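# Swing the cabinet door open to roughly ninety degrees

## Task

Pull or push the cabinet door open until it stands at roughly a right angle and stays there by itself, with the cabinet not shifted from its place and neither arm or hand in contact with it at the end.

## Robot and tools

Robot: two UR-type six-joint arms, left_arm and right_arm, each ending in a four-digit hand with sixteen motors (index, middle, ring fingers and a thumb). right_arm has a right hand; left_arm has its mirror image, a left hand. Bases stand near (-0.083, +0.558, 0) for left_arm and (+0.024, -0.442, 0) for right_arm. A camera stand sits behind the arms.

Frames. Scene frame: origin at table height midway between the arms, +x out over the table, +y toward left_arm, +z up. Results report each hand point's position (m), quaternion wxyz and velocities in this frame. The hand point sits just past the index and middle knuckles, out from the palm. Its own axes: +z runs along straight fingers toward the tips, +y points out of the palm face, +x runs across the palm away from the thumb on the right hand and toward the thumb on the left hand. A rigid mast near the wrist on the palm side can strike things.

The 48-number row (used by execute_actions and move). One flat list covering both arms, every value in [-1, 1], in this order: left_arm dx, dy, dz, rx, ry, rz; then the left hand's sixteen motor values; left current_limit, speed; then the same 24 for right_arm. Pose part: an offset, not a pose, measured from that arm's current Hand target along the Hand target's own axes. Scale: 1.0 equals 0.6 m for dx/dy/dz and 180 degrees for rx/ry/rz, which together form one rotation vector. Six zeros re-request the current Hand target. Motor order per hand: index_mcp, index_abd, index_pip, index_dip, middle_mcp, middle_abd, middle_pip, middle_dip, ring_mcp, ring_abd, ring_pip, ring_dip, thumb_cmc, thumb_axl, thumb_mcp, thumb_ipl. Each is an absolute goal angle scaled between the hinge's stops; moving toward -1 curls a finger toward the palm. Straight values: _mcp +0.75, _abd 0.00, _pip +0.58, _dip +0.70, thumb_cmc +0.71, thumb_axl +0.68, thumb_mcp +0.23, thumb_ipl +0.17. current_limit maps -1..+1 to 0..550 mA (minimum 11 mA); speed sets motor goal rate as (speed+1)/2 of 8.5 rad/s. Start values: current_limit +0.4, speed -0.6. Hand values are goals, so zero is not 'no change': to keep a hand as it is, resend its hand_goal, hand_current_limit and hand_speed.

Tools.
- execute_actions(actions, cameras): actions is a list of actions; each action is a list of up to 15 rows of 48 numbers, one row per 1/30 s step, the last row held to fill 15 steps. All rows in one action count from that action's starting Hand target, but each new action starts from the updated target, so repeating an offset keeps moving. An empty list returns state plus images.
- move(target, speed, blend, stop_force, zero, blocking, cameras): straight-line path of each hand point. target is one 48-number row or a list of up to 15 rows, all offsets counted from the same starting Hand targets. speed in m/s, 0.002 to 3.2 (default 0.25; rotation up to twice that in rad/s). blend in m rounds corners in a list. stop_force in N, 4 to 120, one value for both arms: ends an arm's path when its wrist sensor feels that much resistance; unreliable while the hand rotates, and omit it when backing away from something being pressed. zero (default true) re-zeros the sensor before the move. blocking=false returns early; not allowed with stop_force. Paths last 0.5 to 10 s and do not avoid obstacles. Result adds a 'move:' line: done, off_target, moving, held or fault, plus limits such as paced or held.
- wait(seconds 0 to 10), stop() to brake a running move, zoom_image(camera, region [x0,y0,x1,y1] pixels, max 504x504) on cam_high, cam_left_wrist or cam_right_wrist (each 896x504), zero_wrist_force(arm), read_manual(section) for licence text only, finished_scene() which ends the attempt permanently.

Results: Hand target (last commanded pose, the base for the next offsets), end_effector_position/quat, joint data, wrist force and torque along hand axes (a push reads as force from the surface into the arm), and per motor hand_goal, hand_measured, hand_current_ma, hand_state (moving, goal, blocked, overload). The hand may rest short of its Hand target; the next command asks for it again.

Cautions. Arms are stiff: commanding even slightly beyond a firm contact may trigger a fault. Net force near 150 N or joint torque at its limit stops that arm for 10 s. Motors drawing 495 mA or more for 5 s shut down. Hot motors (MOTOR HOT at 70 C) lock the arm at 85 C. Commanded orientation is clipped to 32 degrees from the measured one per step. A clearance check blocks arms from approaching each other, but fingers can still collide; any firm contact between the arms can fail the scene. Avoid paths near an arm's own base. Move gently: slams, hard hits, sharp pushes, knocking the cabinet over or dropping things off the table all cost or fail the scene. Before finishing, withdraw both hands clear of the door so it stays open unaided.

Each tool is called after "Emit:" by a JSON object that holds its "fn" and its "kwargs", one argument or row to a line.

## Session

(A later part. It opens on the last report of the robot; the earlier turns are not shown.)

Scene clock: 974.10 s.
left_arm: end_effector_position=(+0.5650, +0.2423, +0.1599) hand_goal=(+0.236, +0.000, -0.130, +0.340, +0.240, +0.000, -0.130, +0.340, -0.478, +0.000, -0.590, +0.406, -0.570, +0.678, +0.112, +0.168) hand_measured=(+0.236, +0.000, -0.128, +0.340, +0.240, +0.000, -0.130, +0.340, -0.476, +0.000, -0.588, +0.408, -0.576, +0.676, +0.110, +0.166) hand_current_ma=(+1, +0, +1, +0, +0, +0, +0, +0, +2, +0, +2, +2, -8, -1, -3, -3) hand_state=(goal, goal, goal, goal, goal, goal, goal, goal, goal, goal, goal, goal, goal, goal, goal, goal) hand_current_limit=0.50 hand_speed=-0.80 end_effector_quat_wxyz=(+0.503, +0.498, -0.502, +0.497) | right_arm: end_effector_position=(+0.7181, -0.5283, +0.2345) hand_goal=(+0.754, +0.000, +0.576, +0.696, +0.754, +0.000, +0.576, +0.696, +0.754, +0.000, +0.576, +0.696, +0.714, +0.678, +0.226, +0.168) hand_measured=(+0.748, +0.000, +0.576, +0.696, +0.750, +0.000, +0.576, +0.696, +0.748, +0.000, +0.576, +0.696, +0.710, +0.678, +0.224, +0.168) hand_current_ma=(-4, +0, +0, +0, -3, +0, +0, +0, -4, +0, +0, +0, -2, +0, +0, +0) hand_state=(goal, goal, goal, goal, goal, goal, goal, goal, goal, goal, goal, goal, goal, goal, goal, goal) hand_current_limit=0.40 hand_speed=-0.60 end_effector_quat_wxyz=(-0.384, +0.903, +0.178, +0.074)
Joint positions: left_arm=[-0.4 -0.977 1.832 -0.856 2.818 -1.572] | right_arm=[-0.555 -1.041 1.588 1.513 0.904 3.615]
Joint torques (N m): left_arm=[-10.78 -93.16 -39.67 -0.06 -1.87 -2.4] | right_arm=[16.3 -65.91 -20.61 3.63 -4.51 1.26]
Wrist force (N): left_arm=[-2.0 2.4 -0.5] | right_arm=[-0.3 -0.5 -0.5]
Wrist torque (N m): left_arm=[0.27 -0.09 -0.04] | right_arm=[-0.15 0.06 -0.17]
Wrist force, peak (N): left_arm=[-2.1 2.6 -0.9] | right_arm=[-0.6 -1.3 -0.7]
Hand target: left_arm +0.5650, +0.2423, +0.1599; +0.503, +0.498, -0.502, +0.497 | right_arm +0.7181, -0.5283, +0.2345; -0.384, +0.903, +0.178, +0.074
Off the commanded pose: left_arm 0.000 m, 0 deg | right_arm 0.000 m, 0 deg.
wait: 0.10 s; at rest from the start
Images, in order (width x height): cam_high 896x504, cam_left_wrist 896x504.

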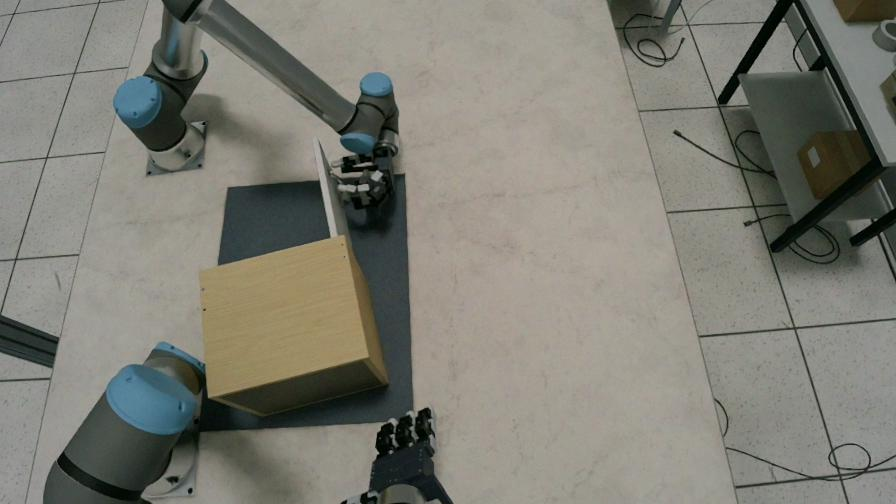

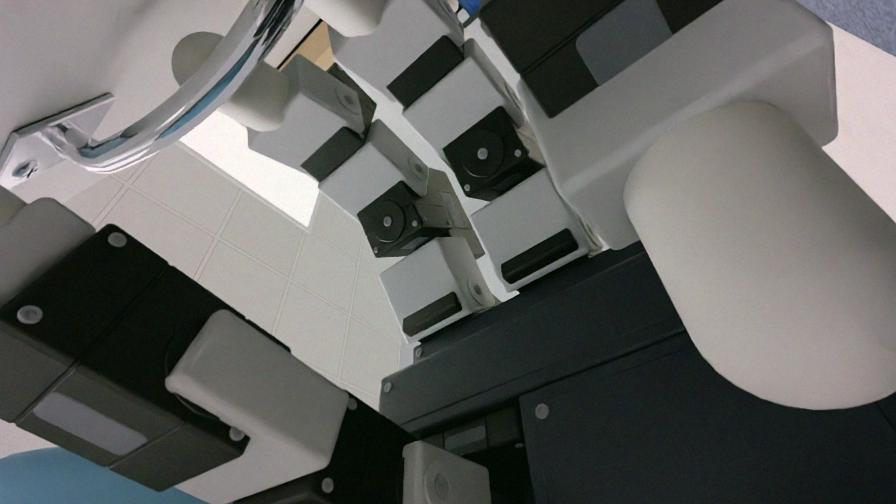

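Emit:
{"fn": "move", "kwargs": {
  "target": [
    [0,-0.0156,0.051,0,0,0, 0.235,0,-0.13,0.34, 0.24,0,-0.13,0.34, -0.479,0,-0.591,0.406, -0.571,0.678,0.112,0.168, 0.5,-0.8, 0,0,0,0,0,0, 0.754,0,0.576,0.696,0.754,0,0.576,0.696,0.754,0,0.576,0.696,0.714,0.678,0.226,0.168,0.4,-0.6],
    [0,-0.1749,0.0023,0,0,0, 0.235,0,-0.13,0.34, 0.24,0,-0.13,0.34, -0.479,0,-0.591,0.406, -0.571,0.678,0.112,0.168, 0.5,-0.8, 0,0,0,0,0,0, 0.754,0,0.576,0.696,0.754,0,0.576,0.696,0.754,0,0.576,0.696,0.714,0.678,0.226,0.168,0.4,-0.6]
  ],
  "speed": [0.03, 0.08],
  "cameras": ["cam_high","cam_left_wrist"]
}}

Emit:
{"fn": "zoom_image", "kwargs": {
  "camera": "cam_high",
  "region": [170, 120, 430, 300]
}}

Scene clock: 986.87 s.
left_arm: end_effector_position=(+0.6699, +0.2400, +0.1598) hand_goal=(+0.236, +0.000, -0.130, +0.340, +0.240, +0.000, -0.130, +0.340, -0.478, +0.000, -0.590, +0.406, -0.570, +0.678, +0.112, +0.168) hand_measured=(+0.236, +0.000, -0.128, +0.340, +0.240, +0.000, -0.130, +0.340, -0.476, +0.000, -0.588, +0.408, -0.576, +0.676, +0.110, +0.166) hand_current_ma=(+1, +0, +1, +0, +0, +0, +0, +0, +2, +0, +2, +2, -8, -1, -2, -3) hand_state=(goal, goal, goal, goal, goal, goal, goal, goal, goal, goal, goal, goal, goal, goal, goal, goal) hand_current_limit=0.50 hand_speed=-0.80 end_effector_quat_wxyz=(+0.503, +0.498, -0.502, +0.497) | right_arm: end_effector_position=(+0.7181, -0.5283, +0.2345) hand_goal=(+0.754, +0.000, +0.576, +0.696, +0.754, +0.000, +0.576, +0.696, +0.754, +0.000, +0.576, +0.696, +0.714, +0.678, +0.226, +0.168) hand_measured=(+0.748, +0.000, +0.576, +0.696, +0.750, +0.000, +0.576, +0.696, +0.748, +0.000, +0.576, +0.696, +0.710, +0.678, +0.224, +0.168) hand_current_ma=(-4, +0, +0, +0, -3, +0, +0, +0, -4, +0, +0, +0, -2, +0, +0, +0) hand_state=(goal, goal, goal, goal, goal, goal, goal, goal, goal, goal, goal, goal, goal, goal, goal, goal) hand_current_limit=0.40 hand_speed=-0.60 end_effector_quat_wxyz=(-0.384, +0.903, +0.178, +0.074)
Joint positions: left_arm=[-0.361 -0.853 1.593 -0.74 2.857 -1.572] | right_arm=[-0.555 -1.041 1.588 1.513 0.904 3.615]
Joint torques (N m): left_arm=[-11.19 -104.21 -20.07 -2.73 -2.08 2.61] | right_arm=[14.09 -66.12 -22.55 3.42 -4.33 1.08]
Wrist force (N): left_arm=[-2.0 1.9 -1.1] | right_arm=[-0.4 -0.8 -0.7]
Wrist torque (N m): left_arm=[0.22 -0.10 -0.15] | right_arm=[-0.17 0.06 -0.18]
Wrist force, peak (N): left_arm=[-2.0 3.4 -1.3] | right_arm=[-0.3 -1.0 -1.1]
Hand target: left_arm +0.6699, +0.2399, +0.1598; +0.503, +0.498, -0.502, +0.497 | right_arm +0.7181, -0.5283, +0.2345; -0.384, +0.903, +0.178, +0.074
Off the commanded pose: left_arm 0.000 m, 0 deg | right_arm 0.000 m, 0 deg.
move: done
Images, in order (width x height): cam_high 896x504, cam_left_wrist 896x504.

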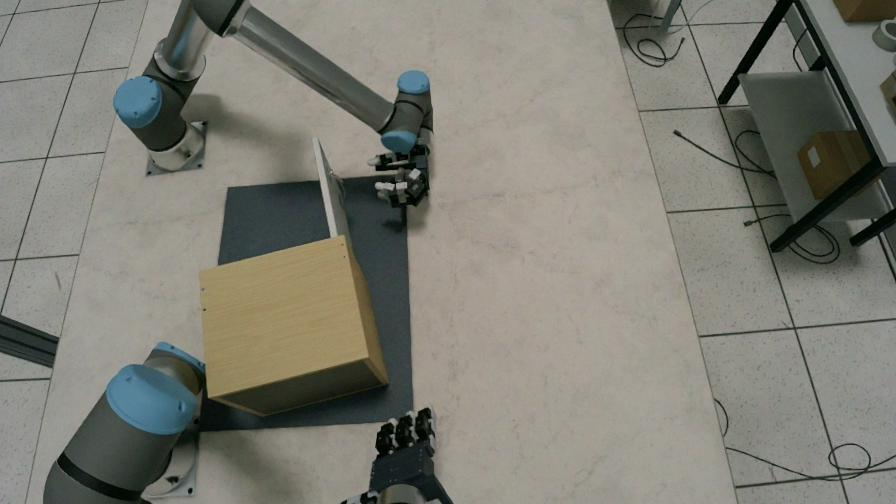

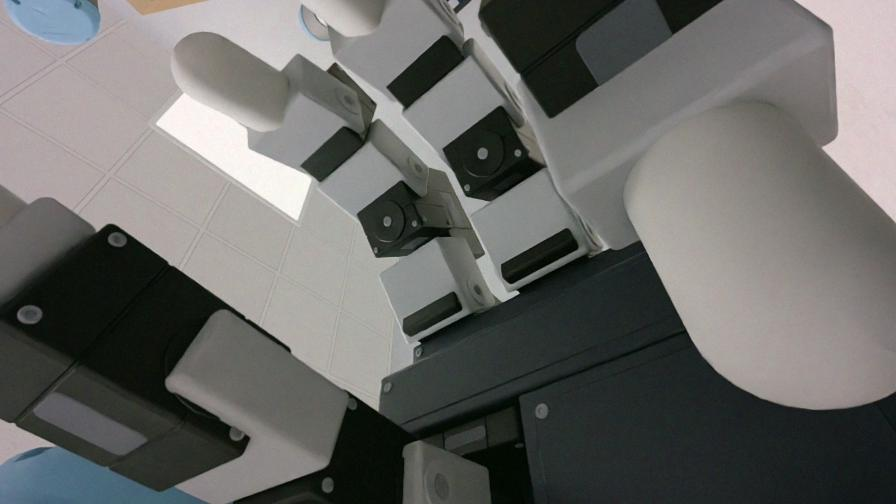

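Scaled by 1.938 from the camera's 896x504 image, which has a finer 1280x720 frame.

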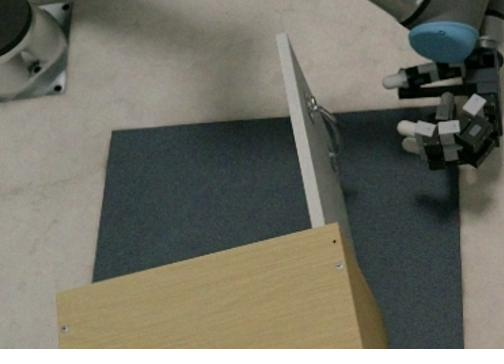

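Emit:
{"fn": "move", "kwargs": {
  "target": [0.25,-0.15,0,0,0,0, 0.235,0,-0.13,0.34, 0.24,0,-0.13,0.34, -0.479,0,-0.591,0.406, -0.571,0.678,0.112,0.168, 0.5,-0.8, 0,0,0,0,0,0, 0.754,0,0.576,0.696,0.754,0,0.576,0.696,0.754,0,0.576,0.696,0.714,0.678,0.226,0.168,0.4,-0.6],
  "speed": 0.2,
  "cameras": ["cam_right_wrist","cam_high"]
}}

Emit:
{"fn": "zoom_image", "kwargs": {
  "camera": "cam_right_wrist",
  "region": [220, 0, 520, 170]
}}

Emit:
{"fn": "zoom_image", "kwargs": {
  "camera": "cam_right_wrist",
  "region": [460, 0, 700, 250]
}}

Emit:
{"fn": "zoom_image", "kwargs": {
  "camera": "cam_high",
  "region": [180, 110, 430, 430]
}}

Scene clock: 1053.80 s.
left_arm: end_effector_position=(+0.7600, +0.2392, +0.3096) hand_goal=(+0.236, +0.000, -0.130, +0.340, +0.240, +0.000, -0.130, +0.340, -0.478, +0.000, -0.590, +0.406, -0.570, +0.678, +0.112, +0.168) hand_measured=(+0.236, -0.002, -0.128, +0.340, +0.240, -0.002, -0.130, +0.340, -0.476, +0.000, -0.588, +0.408, -0.578, +0.676, +0.110, +0.166) hand_current_ma=(+1, -1, +1, +0, +0, -1, +0, +0, +2, +0, +2, +2, -10, -1, -2, -3) hand_state=(goal, goal, goal, goal, goal, goal, goal, goal, goal, goal, goal, goal, goal, goal, goal, goal) hand_current_limit=0.50 hand_speed=-0.80 end_effector_quat_wxyz=(+0.503, +0.498, -0.502, +0.497) | right_arm: end_effector_position=(+0.7181, -0.5283, +0.2345) hand_goal=(+0.754, +0.000, +0.576, +0.696, +0.754, +0.000, +0.576, +0.696, +0.754, +0.000, +0.576, +0.696, +0.714, +0.678, +0.226, +0.168) hand_measured=(+0.748, +0.000, +0.576, +0.696, +0.750, +0.000, +0.576, +0.696, +0.748, +0.000, +0.576, +0.696, +0.710, +0.678, +0.224, +0.168) hand_current_ma=(-4, +0, +0, +0, -3, +0, +0, +0, -4, +0, +0, +0, -2, +0, +0, +0) hand_state=(goal, goal, goal, goal, goal, goal, goal, goal, goal, goal, goal, goal, goal, goal, goal, goal) hand_current_limit=0.40 hand_speed=-0.60 end_effector_quat_wxyz=(-0.384, +0.903, +0.178, +0.074)
Joint positions: left_arm=[-0.333 -0.864 1.297 -0.433 2.885 -1.572] | right_arm=[-0.555 -1.041 1.588 1.513 0.904 3.615]
Joint torques (N m): left_arm=[-13.84 -113.71 -37.5 -1.99 -1.89 -4.3] | right_arm=[14.24 -66.89 -22.11 3.52 -4.79 1.68]
Wrist force (N): left_arm=[-2.3 1.9 -0.9] | right_arm=[-0.7 -0.4 -0.7]
Wrist torque (N m): left_arm=[0.22 -0.06 -0.14] | right_arm=[-0.12 0.11 -0.20]
Wrist force, peak (N): left_arm=[-4.9 3.4 -0.7] | right_arm=[-0.9 -0.9 -0.5]
Hand target: left_arm +0.7600, +0.2391, +0.3098; +0.503, +0.498, -0.502, +0.497 | right_arm +0.7181, -0.5283, +0.2345; -0.384, +0.903, +0.178, +0.074
Off the commanded pose: left_arm 0.000 m, 0 deg | right_arm 0.000 m, 0 deg.
move: done
Images, in order (width x height): cam_high 896x504, cam_right_wrist 896x504.

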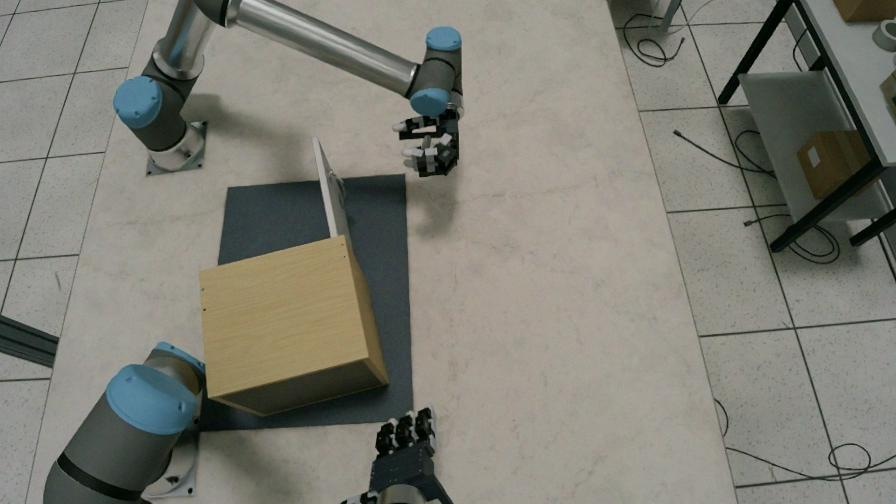

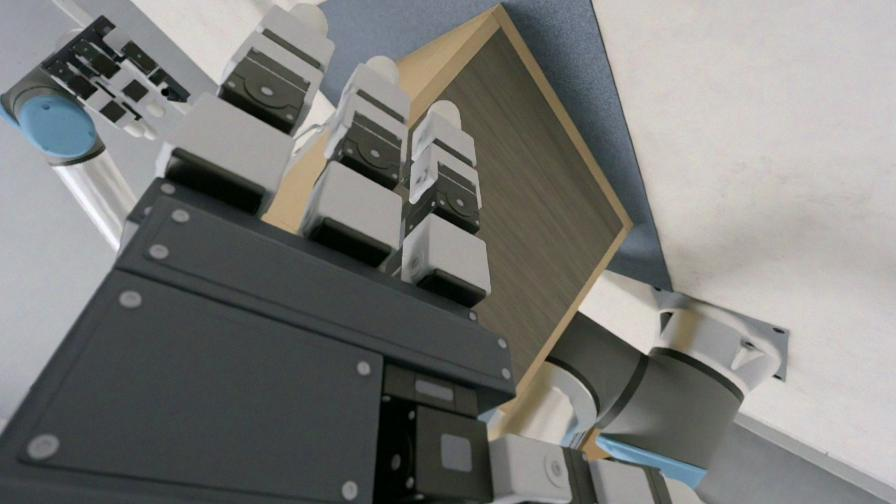

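Scaled by 1.680 from the camera's 896x504 image, which has a finer 1280x720 frame.

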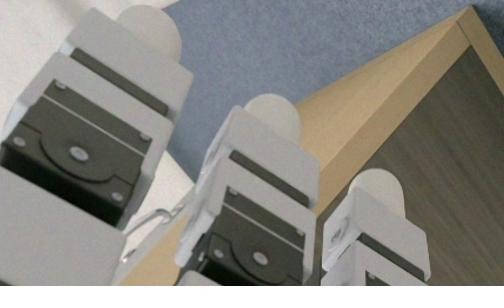

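Scaled by 2.016 from the camera's 896x504 image, which has a finer 1280x720 frame.

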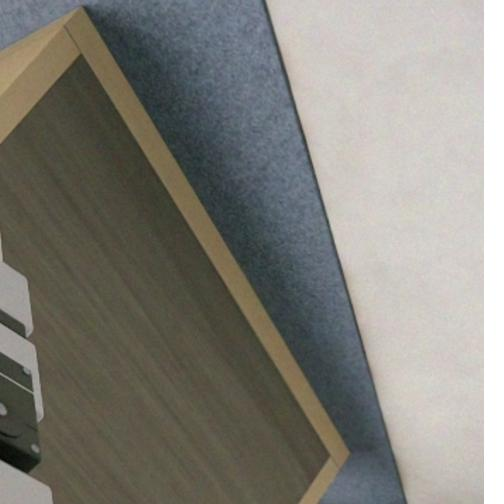

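Scaled by 1.575 from the camera's 896x504 image, which has a finer 1280x720 frame.

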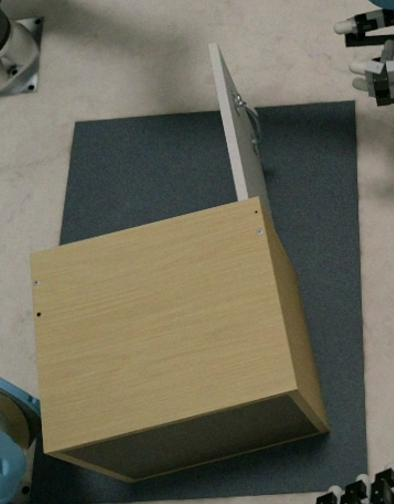

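Emit:
{"fn": "move", "kwargs": {
  "target": [
    [0,0,0,0,0,0, 0.235,0,-0.13,0.34, 0.24,0,-0.13,0.34, -0.479,0,-0.591,0.406, -0.571,0.678,0.112,0.168, 0.5,-0.8, -0.1942,-0.0437,0.0973,0.2548,-0.0364,0.0818, -0.548,0,-0.81,0.623,-0.548,0,-0.81,0.623,-0.548,0,-0.81,0.623,0.714,0.678,0.226,0.168,0.7,-0.5],
    [0,0,0,0,0,0, 0.235,0,-0.13,0.34, 0.24,0,-0.13,0.34, -0.479,0,-0.591,0.406, -0.571,0.678,0.112,0.168, 0.5,-0.8, -0.3405,-0.1332,0.3423,0.2548,-0.0364,0.0818, -0.548,0,-0.81,0.623,-0.548,0,-0.81,0.623,-0.548,0,-0.81,0.623,0.714,0.678,0.226,0.168,0.7,-0.5]
  ],
  "speed": 0.15,
  "cameras": ["cam_high","cam_right_wrist"]
}}

Emit:
{"fn": "zoom_image", "kwargs": {
  "camera": "cam_high",
  "region": [180, 110, 480, 504]
}}

Scene clock: 1095.40 s.
left_arm: end_effector_position=(+0.7600, +0.2391, +0.3098) hand_goal=(+0.236, +0.000, -0.130, +0.340, +0.240, +0.000, -0.130, +0.340, -0.478, +0.000, -0.590, +0.406, -0.570, +0.678, +0.112, +0.168) hand_measured=(+0.236, -0.002, -0.128, +0.340, +0.240, -0.002, -0.130, +0.340, -0.476, +0.000, -0.588, +0.408, -0.578, +0.676, +0.110, +0.166) hand_current_ma=(+1, -1, +1, +0, +0, -1, +0, +0, +2, +0, +2, +2, -10, -1, -2, -3) hand_state=(goal, goal, goal, goal, goal, goal, goal, goal, goal, goal, goal, goal, goal, goal, goal, goal) hand_current_limit=0.50 hand_speed=-0.80 end_effector_quat_wxyz=(+0.503, +0.498, -0.502, +0.497) | right_arm: end_effector_position=(+0.5018, -0.3868, +0.0938) hand_goal=(-0.548, +0.000, -0.810, +0.624, -0.548, +0.000, -0.810, +0.624, -0.548, +0.000, -0.810, +0.624, +0.714, +0.678, +0.226, +0.168) hand_measured=(-0.542, +0.000, -0.804, +0.626, -0.544, +0.000, -0.802, +0.628, -0.542, +0.000, -0.804, +0.626, +0.706, +0.678, +0.224, +0.168) hand_current_ma=(+4, +0, +4, +1, +3, +0, +5, +1, +4, +0, +5, +1, -7, +0, +0, +0) hand_state=(goal, goal, goal, goal, goal, goal, goal, goal, goal, goal, goal, goal, goal, goal, goal, goal) hand_current_limit=0.70 hand_speed=-0.50 end_effector_quat_wxyz=(+0.701, -0.699, -0.099, +0.100)
Joint positions: left_arm=[-0.333 -0.864 1.297 -0.433 2.885 -1.572] | right_arm=[-0.616 -0.785 2.117 1.812 0.879 3.14]
Joint torques (N m): left_arm=[-10.68 -111.03 -45.23 -2.57 -2.45 -3.96] | right_arm=[1.19 -64.18 -6.07 0.71 -0.14 0.64]
Wrist force (N): left_arm=[-2.4 1.7 -1.0] | right_arm=[0.5 0.3 0.5]
Wrist torque (N m): left_arm=[0.18 -0.04 -0.09] | right_arm=[0.18 0.02 -0.12]
Wrist force, peak (N): left_arm=[-2.5 2.2 -1.1] | right_arm=[-1.2 4.1 3.1]
Hand target: left_arm +0.7600, +0.2391, +0.3098; +0.503, +0.498, -0.502, +0.497 | right_arm +0.5018, -0.3868, +0.0938; +0.701, -0.699, -0.099, +0.100 (not the last commanded pose)
Off the commanded pose: left_arm 0.000 m, 0 deg | right_arm 0.006 m, 0 deg.
FORCE FAULT: contact force on the right arm reached its limit, and that arm stopped. The contact can be on any part of that arm, not only on its tool. That arm's remaining commands of this call were not run. That arm is still stopped at the end of this call. That arm stays stopped for about 10 more seconds. Until then a move that you send moves the other arm only, and its call returns only when the move has ended. Once the stop has ended, the next robot result says so. If the stop ends while you think or write, that arm runs what you send next, counted from a new Hand target: where the arm stands when the stop ends. While its stop runs, that arm, its gripper or tool too, takes no new command. Until it ends, the stop uses up actions while you think or wait. An arm that is not stopped still takes commands.
move: fault (right_arm)
Images, in order (width x height): cam_high 896x504, cam_right_wrist 896x504.

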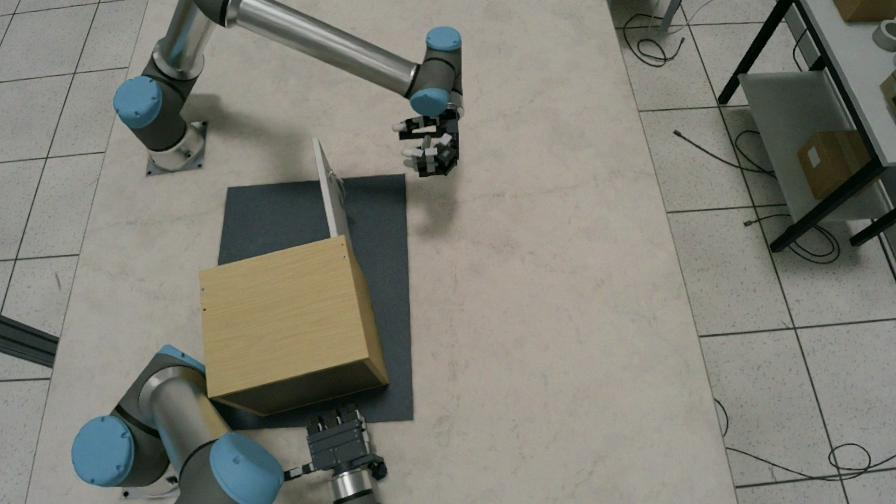

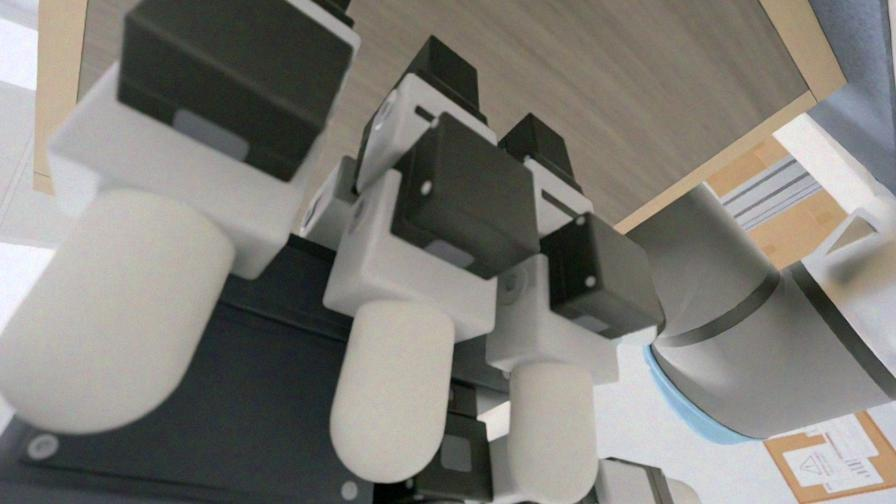

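Scaled by 1.279 from the camera's 896x504 image, which has a finer 1280x720 frame.

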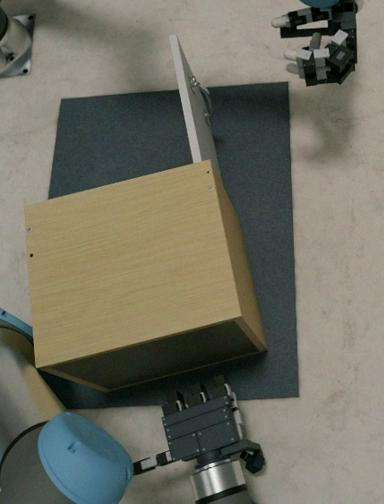

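Emit:
{"fn": "wait", "kwargs": {
  "seconds": 10
}}

Scene clock: 1114.77 s.
left_arm: end_effector_position=(+0.7600, +0.2391, +0.3098) hand_goal=(+0.236, +0.000, -0.130, +0.340, +0.240, +0.000, -0.130, +0.340, -0.478, +0.000, -0.590, +0.406, -0.570, +0.678, +0.112, +0.168) hand_measured=(+0.236, -0.002, -0.128, +0.340, +0.240, -0.002, -0.130, +0.340, -0.476, +0.000, -0.588, +0.408, -0.578, +0.676, +0.110, +0.166) hand_current_ma=(+1, -1, +1, +0, +0, -1, +0, +0, +2, +0, +2, +2, -10, -1, -2, -3) hand_state=(goal, goal, goal, goal, goal, goal, goal, goal, goal, goal, goal, goal, goal, goal, goal, goal) hand_current_limit=0.50 hand_speed=-0.80 end_effector_quat_wxyz=(+0.503, +0.498, -0.502, +0.497) | right_arm: end_effector_position=(+0.5018, -0.3868, +0.0938) hand_goal=(-0.548, +0.000, -0.810, +0.624, -0.548, +0.000, -0.810, +0.624, -0.548, +0.000, -0.810, +0.624, +0.714, +0.678, +0.226, +0.168) hand_measured=(-0.542, +0.000, -0.804, +0.626, -0.544, +0.000, -0.802, +0.628, -0.542, +0.000, -0.804, +0.626, +0.706, +0.678, +0.224, +0.168) hand_current_ma=(+4, +0, +4, +1, +3, +0, +5, +1, +4, +0, +5, +1, -7, +0, +0, +0) hand_state=(goal, goal, goal, goal, goal, goal, goal, goal, goal, goal, goal, goal, goal, goal, goal, goal) hand_current_limit=0.70 hand_speed=-0.50 end_effector_quat_wxyz=(+0.701, -0.699, -0.099, +0.100)
Joint positions: left_arm=[-0.333 -0.864 1.297 -0.433 2.885 -1.572] | right_arm=[-0.616 -0.785 2.117 1.812 0.879 3.14]
Joint torques (N m): left_arm=[-10.22 -113.73 -29.51 -2.45 -2.01 -3.47] | right_arm=[0.11 -66.91 -5.41 0.73 -0.37 -0.16]
Wrist force (N): left_arm=[-2.2 1.8 -1.0] | right_arm=[0.3 0.2 -0.4]
Wrist torque (N m): left_arm=[0.21 -0.07 -0.08] | right_arm=[0.25 0.07 -0.13]
Wrist force, peak (N): left_arm=[-2.5 2.1 -1.0] | right_arm=[0.5 0.8 -0.3]
Hand target: left_arm +0.7600, +0.2391, +0.3098; +0.503, +0.498, -0.502, +0.497 | right_arm +0.5018, -0.3868, +0.0938; +0.701, -0.699, -0.099, +0.100 (not the last commanded pose)
Off the commanded pose: left_arm 0.000 m, 0 deg | right_arm 0.006 m, 0 deg.
FORCE FAULT, CONTINUED: the right arm's stop, for the force fault that an earlier result reported, is over. The rest of the stop counts as 20 of the actions that you can send in this scene. During its stop the right arm's controller moved it back a little. That arm's target is now where it stood when the stop ended, not its last command. That arm accepts commands again.
wait: 10.00 s; at rest from the start

Emit:
{"fn": "move", "kwargs": {
  "target": [0,0,0,0,0,0, 0.235,0,-0.13,0.34, 0.24,0,-0.13,0.34, -0.479,0,-0.591,0.406, -0.571,0.678,0.112,0.168, 0.5,-0.8, 0,-0.07,0,0,0,0, -0.548,0,-0.81,0.623,-0.548,0,-0.81,0.623,-0.548,0,-0.81,0.623,0.714,0.678,0.226,0.168,0.7,-0.5],
  "speed": 0.06
}}

Emit:
{"fn": "move", "kwargs": {
  "target": [0,0,0,0,0,0, 0.235,0,-0.13,0.34, 0.24,0,-0.13,0.34, -0.479,0,-0.591,0.406, -0.571,0.678,0.112,0.168, 0.5,-0.8, 0,0,0.2,0,0,0, -0.548,0,-0.81,0.623,-0.548,0,-0.81,0.623,-0.548,0,-0.81,0.623,0.714,0.678,0.226,0.168,0.7,-0.5],
  "speed": 0.03,
  "stop_force": 8,
  "cameras": ["cam_high","cam_right_wrist"]
}}

Emit:
{"fn": "zoom_image", "kwargs": {
  "camera": "cam_high",
  "region": [180, 110, 480, 504]
}}

Scene clock: 1123.80 s.
left_arm: end_effector_position=(+0.7600, +0.2391, +0.3098) hand_goal=(+0.236, +0.000, -0.130, +0.340, +0.240, +0.000, -0.130, +0.340, -0.478, +0.000, -0.590, +0.406, -0.570, +0.678, +0.112, +0.168) hand_measured=(+0.236, -0.002, -0.128, +0.340, +0.240, -0.002, -0.130, +0.340, -0.476, +0.000, -0.588, +0.408, -0.578, +0.676, +0.110, +0.166) hand_current_ma=(+1, -1, +1, +0, +0, -1, +0, +0, +2, +0, +2, +2, -10, -1, -2, -3) hand_state=(goal, goal, goal, goal, goal, goal, goal, goal, goal, goal, goal, goal, goal, goal, goal, goal) hand_current_limit=0.50 hand_speed=-0.80 end_effector_quat_wxyz=(+0.503, +0.498, -0.502, +0.497) | right_arm: end_effector_position=(+0.5017, -0.3869, +0.1358) hand_goal=(-0.548, +0.000, -0.810, +0.624, -0.548, +0.000, -0.810, +0.624, -0.548, +0.000, -0.810, +0.624, +0.714, +0.678, +0.226, +0.168) hand_measured=(-0.542, +0.000, -0.804, +0.626, -0.544, +0.000, -0.802, +0.628, -0.542, +0.000, -0.804, +0.626, +0.706, +0.678, +0.224, +0.168) hand_current_ma=(+4, +0, +4, +1, +3, +0, +5, +1, +4, +0, +5, +1, -7, +0, +0, +0) hand_state=(goal, goal, goal, goal, goal, goal, goal, goal, goal, goal, goal, goal, goal, goal, goal, goal) hand_current_limit=0.70 hand_speed=-0.50 end_effector_quat_wxyz=(+0.701, -0.699, -0.099, +0.100)
Joint positions: left_arm=[-0.333 -0.864 1.297 -0.433 2.885 -1.572] | right_arm=[-0.616 -0.863 2.131 1.876 0.879 3.14]
Joint torques (N m): left_arm=[-13.82 -113.23 -28.82 -2.46 -2.15 -3.02] | right_arm=[-9.33 -56.13 -15.02 -0.16 3.63 0.94]
Wrist force (N): left_arm=[-2.3 2.0 -1.1] | right_arm=[0.3 0.9 -0.4]
Wrist torque (N m): left_arm=[0.23 -0.06 -0.09] | right_arm=[0.33 0.05 -0.11]
Wrist force, peak (N): left_arm=[-2.5 1.9 -1.1] | right_arm=[0.2 1.3 -0.3]
Hand target: left_arm +0.7600, +0.2391, +0.3098; +0.503, +0.498, -0.502, +0.497 | right_arm +0.5018, -0.3869, +0.1358; +0.701, -0.699, -0.099, +0.100
Off the commanded pose: left_arm 0.000 m, 0 deg | right_arm 0.000 m, 0 deg.
move: done

Scene clock: 1126.37 s.
left_arm: end_effector_position=(+0.7600, +0.2391, +0.3098) hand_goal=(+0.236, +0.000, -0.130, +0.340, +0.240, +0.000, -0.130, +0.340, -0.478, +0.000, -0.590, +0.406, -0.570, +0.678, +0.112, +0.168) hand_measured=(+0.236, -0.002, -0.128, +0.340, +0.240, -0.002, -0.130, +0.340, -0.476, +0.000, -0.588, +0.408, -0.578, +0.676, +0.110, +0.166) hand_current_ma=(+1, -1, +1, +0, +0, -1, +0, +0, +2, +0, +2, +2, -10, -1, -2, -3) hand_state=(goal, goal, goal, goal, goal, goal, goal, goal, goal, goal, goal, goal, goal, goal, goal, goal) hand_current_limit=0.50 hand_speed=-0.80 end_effector_quat_wxyz=(+0.503, +0.498, -0.502, +0.497) | right_arm: end_effector_position=(+0.4872, -0.3364, +0.1359) hand_goal=(-0.548, +0.000, -0.810, +0.624, -0.548, +0.000, -0.810, +0.624, -0.548, +0.000, -0.810, +0.624, +0.714, +0.678, +0.226, +0.168) hand_measured=(-0.542, +0.000, -0.804, +0.626, -0.544, +0.000, -0.802, +0.628, -0.548, +0.000, -0.804, +0.626, +0.706, +0.678, +0.224, +0.168) hand_current_ma=(+4, +0, +4, +1, +3, +0, +5, +1, +0, +0, +5, +1, -7, +0, +0, +0) hand_state=(goal, goal, goal, goal, goal, goal, goal, goal, goal, goal, goal, goal, goal, goal, goal, goal) hand_current_limit=0.70 hand_speed=-0.50 end_effector_quat_wxyz=(+0.701, -0.699, -0.099, +0.100)
Joint positions: left_arm=[-0.333 -0.864 1.297 -0.433 2.885 -1.572] | right_arm=[-0.553 -0.878 2.185 1.837 0.816 3.14]
Joint torques (N m): left_arm=[-10.74 -112.7 -28.77 -2.89 -2.34 -2.98] | right_arm=[-1.68 -46.31 -13.17 3.74 2.74 -1.45]
Wrist force (N): left_arm=[-2.1 1.5 -1.0] | right_arm=[0.6 0.9 -0.3]
Wrist torque (N m): left_arm=[0.17 -0.09 -0.06] | right_arm=[0.33 0.01 -0.09]
Wrist force, peak (N): left_arm=[-2.5 1.8 -1.2] | right_arm=[0.2 -2.1 -12.3]
Hand target: left_arm +0.7600, +0.2391, +0.3098; +0.503, +0.498, -0.502, +0.497 | right_arm +0.4872, -0.3364, +0.1359; +0.701, -0.699, -0.099, +0.100 (not the last commanded pose)
Off the commanded pose: left_arm 0.000 m, 0 deg | right_arm 0.067 m, 0 deg.
move: contact (right_arm)
Images, in order (width x height): cam_high 896x504, cam_right_wrist 896x504.

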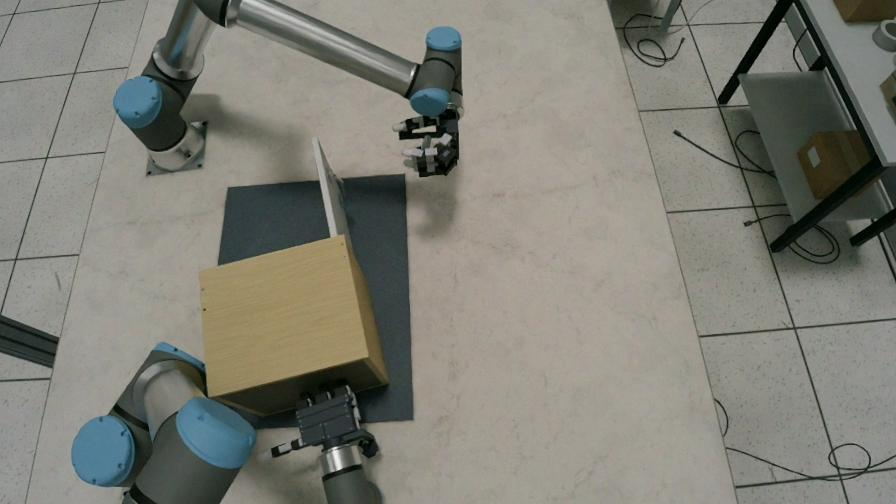

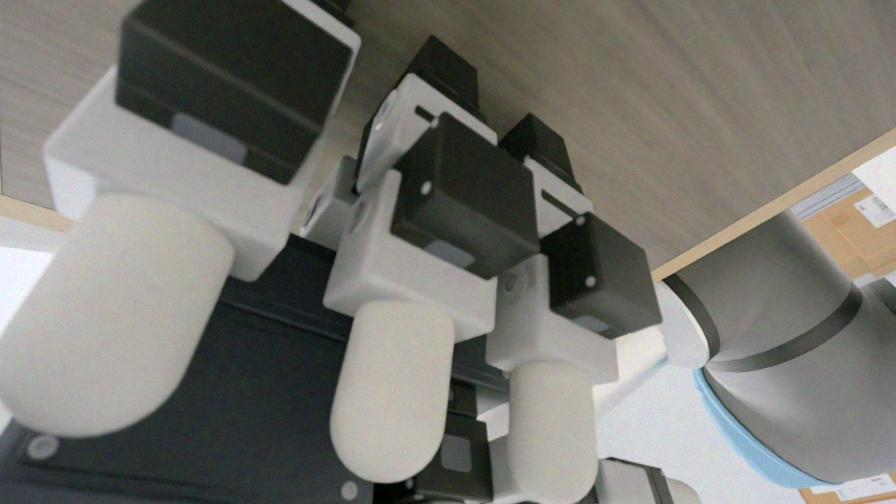

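Scaled by 1.279 from the camera's 896x504 image, which has a finer 1280x720 frame.

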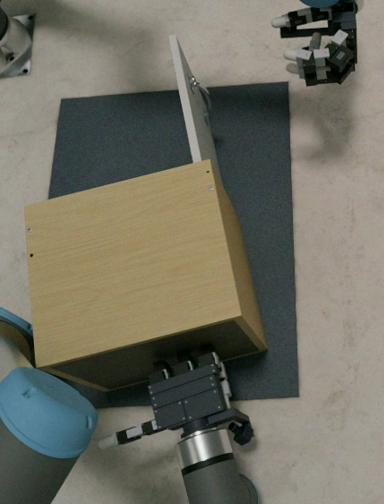

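Emit:
{"fn": "move", "kwargs": {
  "target": [0,0,0,0,0,0, 0.235,0,-0.13,0.34, 0.24,0,-0.13,0.34, -0.479,0,-0.591,0.406, -0.571,0.678,0.112,0.168, 0.5,-0.8, 0,0,0.042,0,0,0, -0.548,0,-0.81,0.623,-0.548,0,-0.81,0.623,-0.548,0,-0.81,0.623,0.714,0.678,0.226,0.168,0.7,-0.5],
  "speed": 0.03,
  "stop_force": 50,
  "cameras": ["cam_high","cam_right_wrist"]
}}

Emit:
{"fn": "zoom_image", "kwargs": {
  "camera": "cam_high",
  "region": [180, 110, 480, 504]
}}

Scene clock: 1134.30 s.
left_arm: end_effector_position=(+0.7600, +0.2391, +0.3098) hand_goal=(+0.236, +0.000, -0.130, +0.340, +0.240, +0.000, -0.130, +0.340, -0.478, +0.000, -0.590, +0.406, -0.570, +0.678, +0.112, +0.168) hand_measured=(+0.236, -0.002, -0.128, +0.340, +0.240, -0.002, -0.130, +0.340, -0.476, +0.000, -0.588, +0.408, -0.578, +0.676, +0.110, +0.166) hand_current_ma=(+1, -1, +1, +0, +0, -1, +0, +0, +2, +0, +2, +2, -10, -1, -2, -3) hand_state=(goal, goal, goal, goal, goal, goal, goal, goal, goal, goal, goal, goal, goal, goal, goal, goal) hand_current_limit=0.50 hand_speed=-0.80 end_effector_quat_wxyz=(+0.503, +0.498, -0.502, +0.497) | right_arm: end_effector_position=(+0.4801, -0.3122, +0.1360) hand_goal=(-0.548, +0.000, -0.810, +0.624, -0.548, +0.000, -0.810, +0.624, -0.548, +0.000, -0.810, +0.624, +0.714, +0.678, +0.226, +0.168) hand_measured=(-0.542, +0.000, -0.804, +0.626, -0.548, +0.000, -0.802, +0.628, -0.596, +0.000, -0.804, +0.626, +0.706, +0.678, +0.224, +0.168) hand_current_ma=(+4, +0, +4, +1, +0, +0, +5, +1, -100, +0, +5, +1, -7, +0, +0, +0) hand_state=(goal, goal, goal, goal, goal, goal, goal, goal, blocked, goal, goal, goal, goal, goal, goal, goal) hand_current_limit=0.70 hand_speed=-0.50 end_effector_quat_wxyz=(+0.701, -0.699, -0.099, +0.100)
Joint positions: left_arm=[-0.333 -0.864 1.297 -0.433 2.885 -1.572] | right_arm=[-0.52 -0.885 2.208 1.821 0.783 3.14]
Joint torques (N m): left_arm=[-11.9 -111.25 -30.27 -2.1 -2.37 -2.94] | right_arm=[-10.49 -50.91 -13.87 3.58 3.25 -2.19]
Wrist force (N): left_arm=[-2.0 1.8 -1.0] | right_arm=[0.0 1.0 -4.0]
Wrist torque (N m): left_arm=[0.20 -0.09 -0.06] | right_arm=[0.37 0.35 -0.07]
Wrist force, peak (N): left_arm=[-2.4 2.2 -1.1] | right_arm=[-0.3 -2.4 -14.8]
Hand target: left_arm +0.7600, +0.2391, +0.3098; +0.503, +0.498, -0.502, +0.497 | right_arm +0.4801, -0.3122, +0.1360; +0.701, -0.699, -0.099, +0.100
Off the commanded pose: left_arm 0.000 m, 0 deg | right_arm 0.000 m, 0 deg.
move: done
Images, in order (width x height): cam_high 896x504, cam_right_wrist 896x504.

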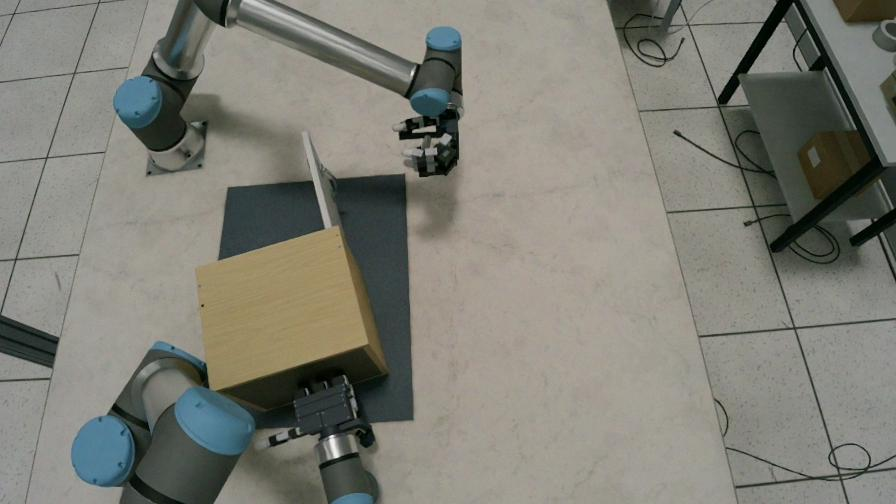

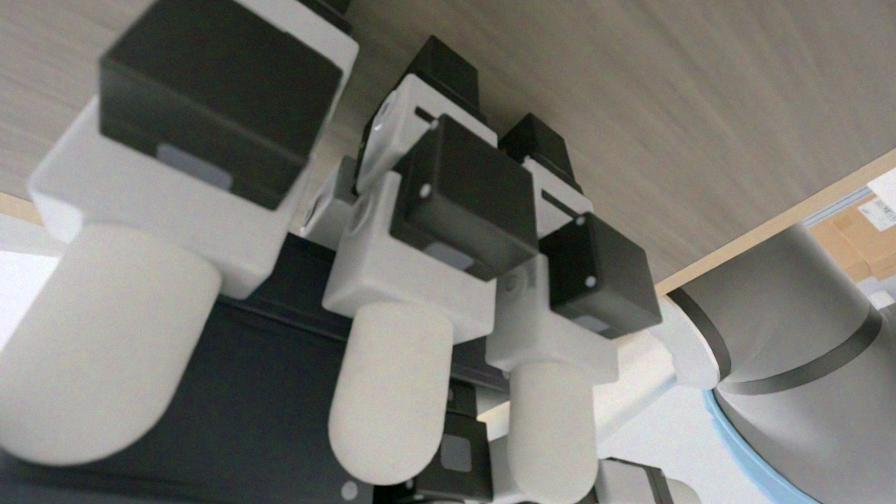

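Scaled by 1.279 from the camera's 896x504 image, which has a finer 1280x720 frame.

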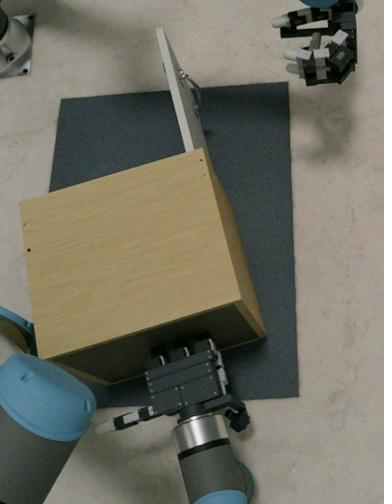

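Emit:
{"fn": "move", "kwargs": {
  "target": [
    [0,0,0,0,0,0, 0.235,0,-0.13,0.34, 0.24,0,-0.13,0.34, -0.479,0,-0.591,0.406, -0.571,0.678,0.112,0.168, 0.5,-0.8, 0,0,-0.022,0,0,0, -0.548,0,-0.81,0.623,-0.548,0,-0.81,0.623,-0.548,0,-0.81,0.623,0.714,0.678,0.226,0.168,0.7,-0.5],
    [0,0,0,0,0,0, 0.235,0,-0.13,0.34, 0.24,0,-0.13,0.34, -0.479,0,-0.591,0.406, -0.571,0.678,0.112,0.168, 0.5,-0.8, 0.1,0,-0.022,0,0,0, -0.548,0,-0.81,0.623,-0.548,0,-0.81,0.623,-0.548,0,-0.81,0.623,0.714,0.678,0.226,0.168,0.7,-0.5]
  ],
  "speed": 0.06
}}

Emit:
{"fn": "move", "kwargs": {
  "target": [0,0,0,0,0,0, 0.235,0,-0.13,0.34, 0.24,0,-0.13,0.34, -0.479,0,-0.591,0.406, -0.571,0.678,0.112,0.168, 0.5,-0.8, 0,0,0.05,0,0,0, -0.548,0,-0.81,0.623,-0.548,0,-0.81,0.623,-0.548,0,-0.81,0.623,0.714,0.678,0.226,0.168,0.7,-0.5],
  "speed": 0.03,
  "stop_force": 40,
  "cameras": ["cam_high","cam_right_wrist"]
}}

Emit:
{"fn": "zoom_image", "kwargs": {
  "camera": "cam_high",
  "region": [170, 160, 430, 440]
}}

Scene clock: 1161.83 s.
left_arm: end_effector_position=(+0.7600, +0.2391, +0.3098) hand_goal=(+0.236, +0.000, -0.130, +0.340, +0.240, +0.000, -0.130, +0.340, -0.478, +0.000, -0.590, +0.406, -0.570, +0.678, +0.112, +0.168) hand_measured=(+0.236, -0.002, -0.128, +0.340, +0.240, -0.002, -0.130, +0.340, -0.476, +0.000, -0.588, +0.408, -0.578, +0.676, +0.110, +0.166) hand_current_ma=(+1, -1, +1, +0, +0, -1, +0, +0, +2, +0, +2, +2, -10, -1, -2, -3) hand_state=(goal, goal, goal, goal, goal, goal, goal, goal, goal, goal, goal, goal, goal, goal, goal, goal) hand_current_limit=0.50 hand_speed=-0.80 end_effector_quat_wxyz=(+0.503, +0.498, -0.502, +0.497) | right_arm: end_effector_position=(+0.5415, -0.3081, +0.1358) hand_goal=(-0.548, +0.000, -0.810, +0.624, -0.548, +0.000, -0.810, +0.624, -0.548, +0.000, -0.810, +0.624, +0.714, +0.678, +0.226, +0.168) hand_measured=(-0.542, +0.000, -0.804, +0.626, -0.548, +0.000, -0.802, +0.628, -0.548, +0.000, -0.804, +0.626, +0.706, +0.678, +0.224, +0.168) hand_current_ma=(+4, +0, +4, +1, +0, +0, +5, +1, +0, +0, +5, +1, -7, +0, +0, +0) hand_state=(goal, goal, goal, goal, goal, goal, goal, goal, goal, goal, goal, goal, goal, goal, goal, goal) hand_current_limit=0.70 hand_speed=-0.50 end_effector_quat_wxyz=(+0.701, -0.699, -0.099, +0.100)
Joint positions: left_arm=[-0.333 -0.864 1.297 -0.433 2.885 -1.572] | right_arm=[-0.464 -0.85 2.089 1.905 0.727 3.14]
Joint torques (N m): left_arm=[-15.4 -110.54 -31.2 -2.43 -1.87 -2.92] | right_arm=[-10.66 -84.36 -6.59 -0.24 3.55 -2.54]
Wrist force (N): left_arm=[-2.2 1.7 -1.2] | right_arm=[-0.1 0.8 -0.3]
Wrist torque (N m): left_arm=[0.21 -0.08 -0.07] | right_arm=[0.26 0.07 -0.03]
Wrist force, peak (N): left_arm=[-2.3 2.2 -1.2] | right_arm=[0.0 1.4 -4.5]
Hand target: left_arm +0.7600, +0.2391, +0.3098; +0.503, +0.498, -0.502, +0.497 | right_arm +0.5414, -0.3082, +0.1359; +0.701, -0.699, -0.099, +0.100
Off the commanded pose: left_arm 0.000 m, 0 deg | right_arm 0.000 m, 0 deg.
move: done

Scene clock: 1163.93 s.
left_arm: end_effector_position=(+0.7600, +0.2391, +0.3098) hand_goal=(+0.236, +0.000, -0.130, +0.340, +0.240, +0.000, -0.130, +0.340, -0.478, +0.000, -0.590, +0.406, -0.570, +0.678, +0.112, +0.168) hand_measured=(+0.236, -0.002, -0.128, +0.340, +0.240, -0.002, -0.130, +0.340, -0.476, +0.000, -0.588, +0.408, -0.578, +0.676, +0.110, +0.166) hand_current_ma=(+1, -1, +1, +0, +0, -1, +0, +0, +2, +0, +2, +2, -10, -1, -2, -3) hand_state=(goal, goal, goal, goal, goal, goal, goal, goal, goal, goal, goal, goal, goal, goal, goal, goal) hand_current_limit=0.50 hand_speed=-0.80 end_effector_quat_wxyz=(+0.503, +0.498, -0.502, +0.497) | right_arm: end_effector_position=(+0.5331, -0.2794, +0.1360) hand_goal=(-0.548, +0.000, -0.810, +0.624, -0.548, +0.000, -0.810, +0.624, -0.548, +0.000, -0.810, +0.624, +0.714, +0.678, +0.226, +0.168) hand_measured=(-0.566, +0.000, -0.804, +0.626, -0.556, +0.000, -0.802, +0.628, -0.548, +0.000, -0.804, +0.626, +0.706, +0.678, +0.224, +0.168) hand_current_ma=(-23, +0, +4, +1, -7, +0, +5, +1, +0, +0, +5, +1, -7, +0, +0, +0) hand_state=(goal, goal, goal, goal, goal, goal, goal, goal, goal, goal, goal, goal, goal, goal, goal, goal) hand_current_limit=0.70 hand_speed=-0.50 end_effector_quat_wxyz=(+0.701, -0.699, -0.099, +0.100)
Joint positions: left_arm=[-0.333 -0.864 1.297 -0.433 2.885 -1.572] | right_arm=[-0.425 -0.858 2.114 1.888 0.688 3.14]
Joint torques (N m): left_arm=[-9.92 -110.99 -28.91 -1.96 -1.45 -3.03] | right_arm=[-10.41 -54.61 -17.1 3.32 3.06 -1.68]
Wrist force (N): left_arm=[-2.2 1.6 -1.1] | right_arm=[-0.2 1.1 -3.0]
Wrist torque (N m): left_arm=[0.19 -0.07 -0.07] | right_arm=[0.39 0.05 0.04]
Wrist force, peak (N): left_arm=[-2.5 1.7 -1.3] | right_arm=[2.3 0.5 -12.6]
Hand target: left_arm +0.7600, +0.2391, +0.3098; +0.503, +0.498, -0.502, +0.497 | right_arm +0.5331, -0.2794, +0.1360; +0.701, -0.699, -0.099, +0.100
Off the commanded pose: left_arm 0.000 m, 0 deg | right_arm 0.000 m, 0 deg.
move: done
Images, in order (width x height): cam_high 896x504, cam_right_wrist 896x504.

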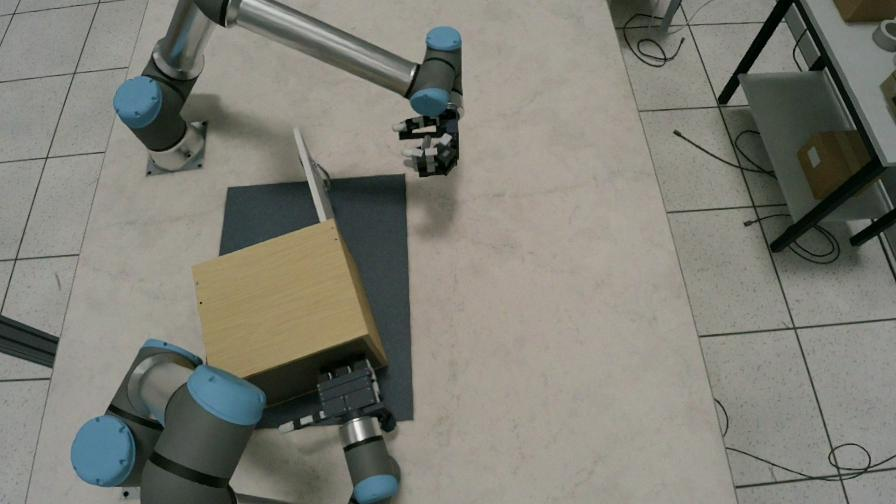

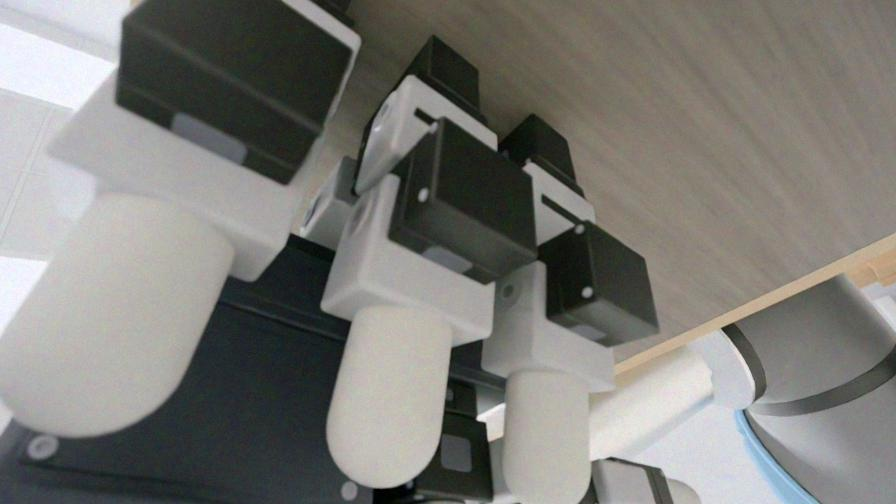

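Scaled by 1.800 from the camera's 896x504 image, which has a finer 1280x720 frame.

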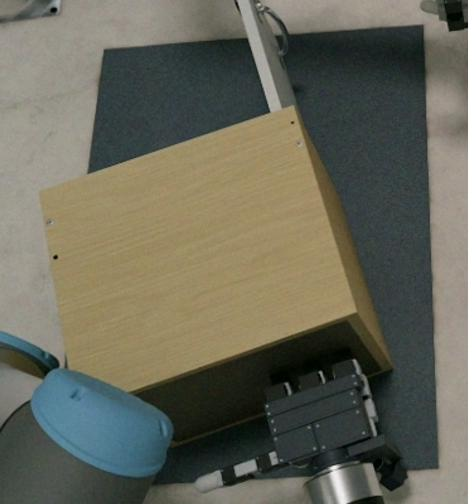

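Emit:
{"fn": "move", "kwargs": {
  "target": [0,0,0,0,0,0, 0.235,0,-0.13,0.34, 0.24,0,-0.13,0.34, -0.479,0,-0.591,0.406, -0.571,0.678,0.112,0.168, 0.5,-0.8, 0,-0.08,-0.2,0,0,0, -0.548,0,-0.81,0.623,-0.548,0,-0.81,0.623,-0.548,0,-0.81,0.623,0.714,0.678,0.226,0.168,0.7,-0.5],
  "speed": 0.1,
  "cameras": ["cam_high"]
}}

Emit:
{"fn": "zoom_image", "kwargs": {
  "camera": "cam_high",
  "region": [170, 110, 430, 440]
}}

Scene clock: 1174.53 s.
left_arm: end_effector_position=(+0.7600, +0.2391, +0.3098) hand_goal=(+0.236, +0.000, -0.130, +0.340, +0.240, +0.000, -0.130, +0.340, -0.478, +0.000, -0.590, +0.406, -0.570, +0.678, +0.112, +0.168) hand_measured=(+0.236, -0.002, -0.128, +0.340, +0.240, -0.002, -0.130, +0.340, -0.476, +0.000, -0.588, +0.408, -0.578, +0.676, +0.110, +0.166) hand_current_ma=(+1, -1, +1, +0, +0, -1, +0, +0, +2, +0, +2, +2, -10, -1, -2, -3) hand_state=(goal, goal, goal, goal, goal, goal, goal, goal, goal, goal, goal, goal, goal, goal, goal, goal) hand_current_limit=0.50 hand_speed=-0.80 end_effector_quat_wxyz=(+0.503, +0.498, -0.502, +0.497) | right_arm: end_effector_position=(+0.5665, -0.3948, +0.1838) hand_goal=(-0.548, +0.000, -0.810, +0.624, -0.548, +0.000, -0.810, +0.624, -0.548, +0.000, -0.810, +0.624, +0.714, +0.678, +0.226, +0.168) hand_measured=(-0.548, +0.000, -0.804, +0.626, -0.548, +0.000, -0.802, +0.628, -0.548, +0.000, -0.804, +0.626, +0.706, +0.678, +0.224, +0.168) hand_current_ma=(+0, +0, +4, +1, +0, +0, +5, +1, +0, +0, +5, +1, -7, +0, +0, +0) hand_state=(goal, goal, goal, goal, goal, goal, goal, goal, goal, goal, goal, goal, goal, goal, goal, goal) hand_current_limit=0.70 hand_speed=-0.50 end_effector_quat_wxyz=(+0.701, -0.699, -0.099, +0.100)
Joint positions: left_arm=[-0.333 -0.864 1.297 -0.433 2.885 -1.572] | right_arm=[-0.568 -0.899 2.009 2.035 0.832 3.14]
Joint torques (N m): left_arm=[-11.26 -110.38 -29.44 -2.37 -2.53 -2.47] | right_arm=[15.77 -55.55 -9.31 -0.15 -4.02 1.89]
Wrist force (N): left_arm=[-2.4 1.9 -1.2] | right_arm=[0.8 0.3 -0.1]
Wrist torque (N m): left_arm=[0.23 -0.06 -0.09] | right_arm=[0.23 -0.05 -0.07]
Wrist force, peak (N): left_arm=[-2.5 2.0 -1.2] | right_arm=[-0.2 1.2 -3.9]
Hand target: left_arm +0.7600, +0.2391, +0.3098; +0.503, +0.498, -0.502, +0.497 | right_arm +0.5666, -0.3947, +0.1837; +0.701, -0.699, -0.099, +0.100
Off the commanded pose: left_arm 0.000 m, 0 deg | right_arm 0.000 m, 0 deg.
move: done
Images, in order (width x height): cam_high 896x504.

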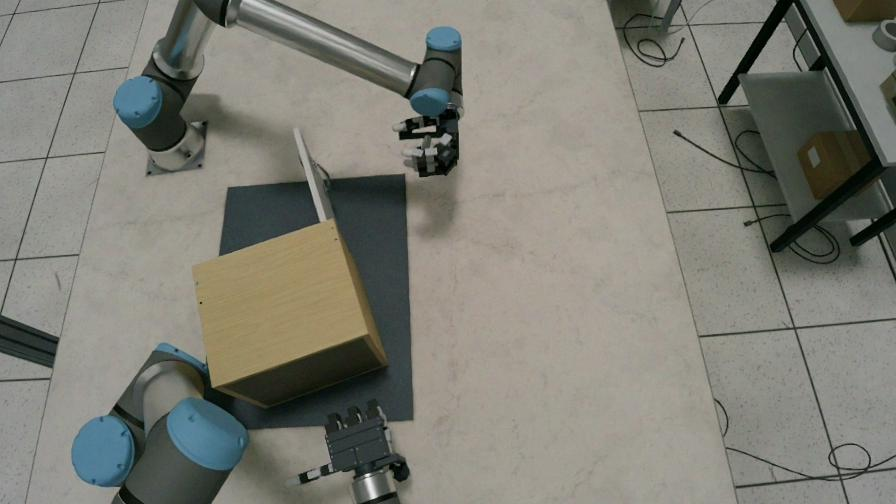

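Scaled by 1.527 from the camera's 896x504 image, which has a finer 1280x720 frame.

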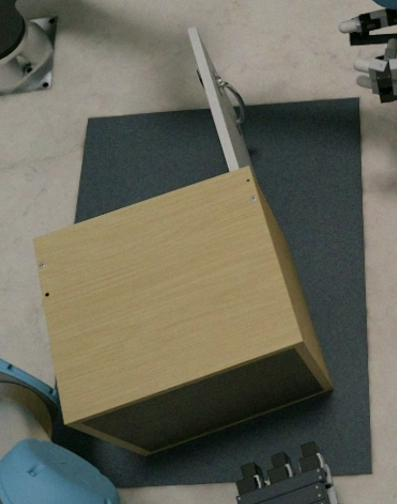

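Emit:
{"fn": "finished_scene", "kwargs": {

}}

The scene is finished: the task was done.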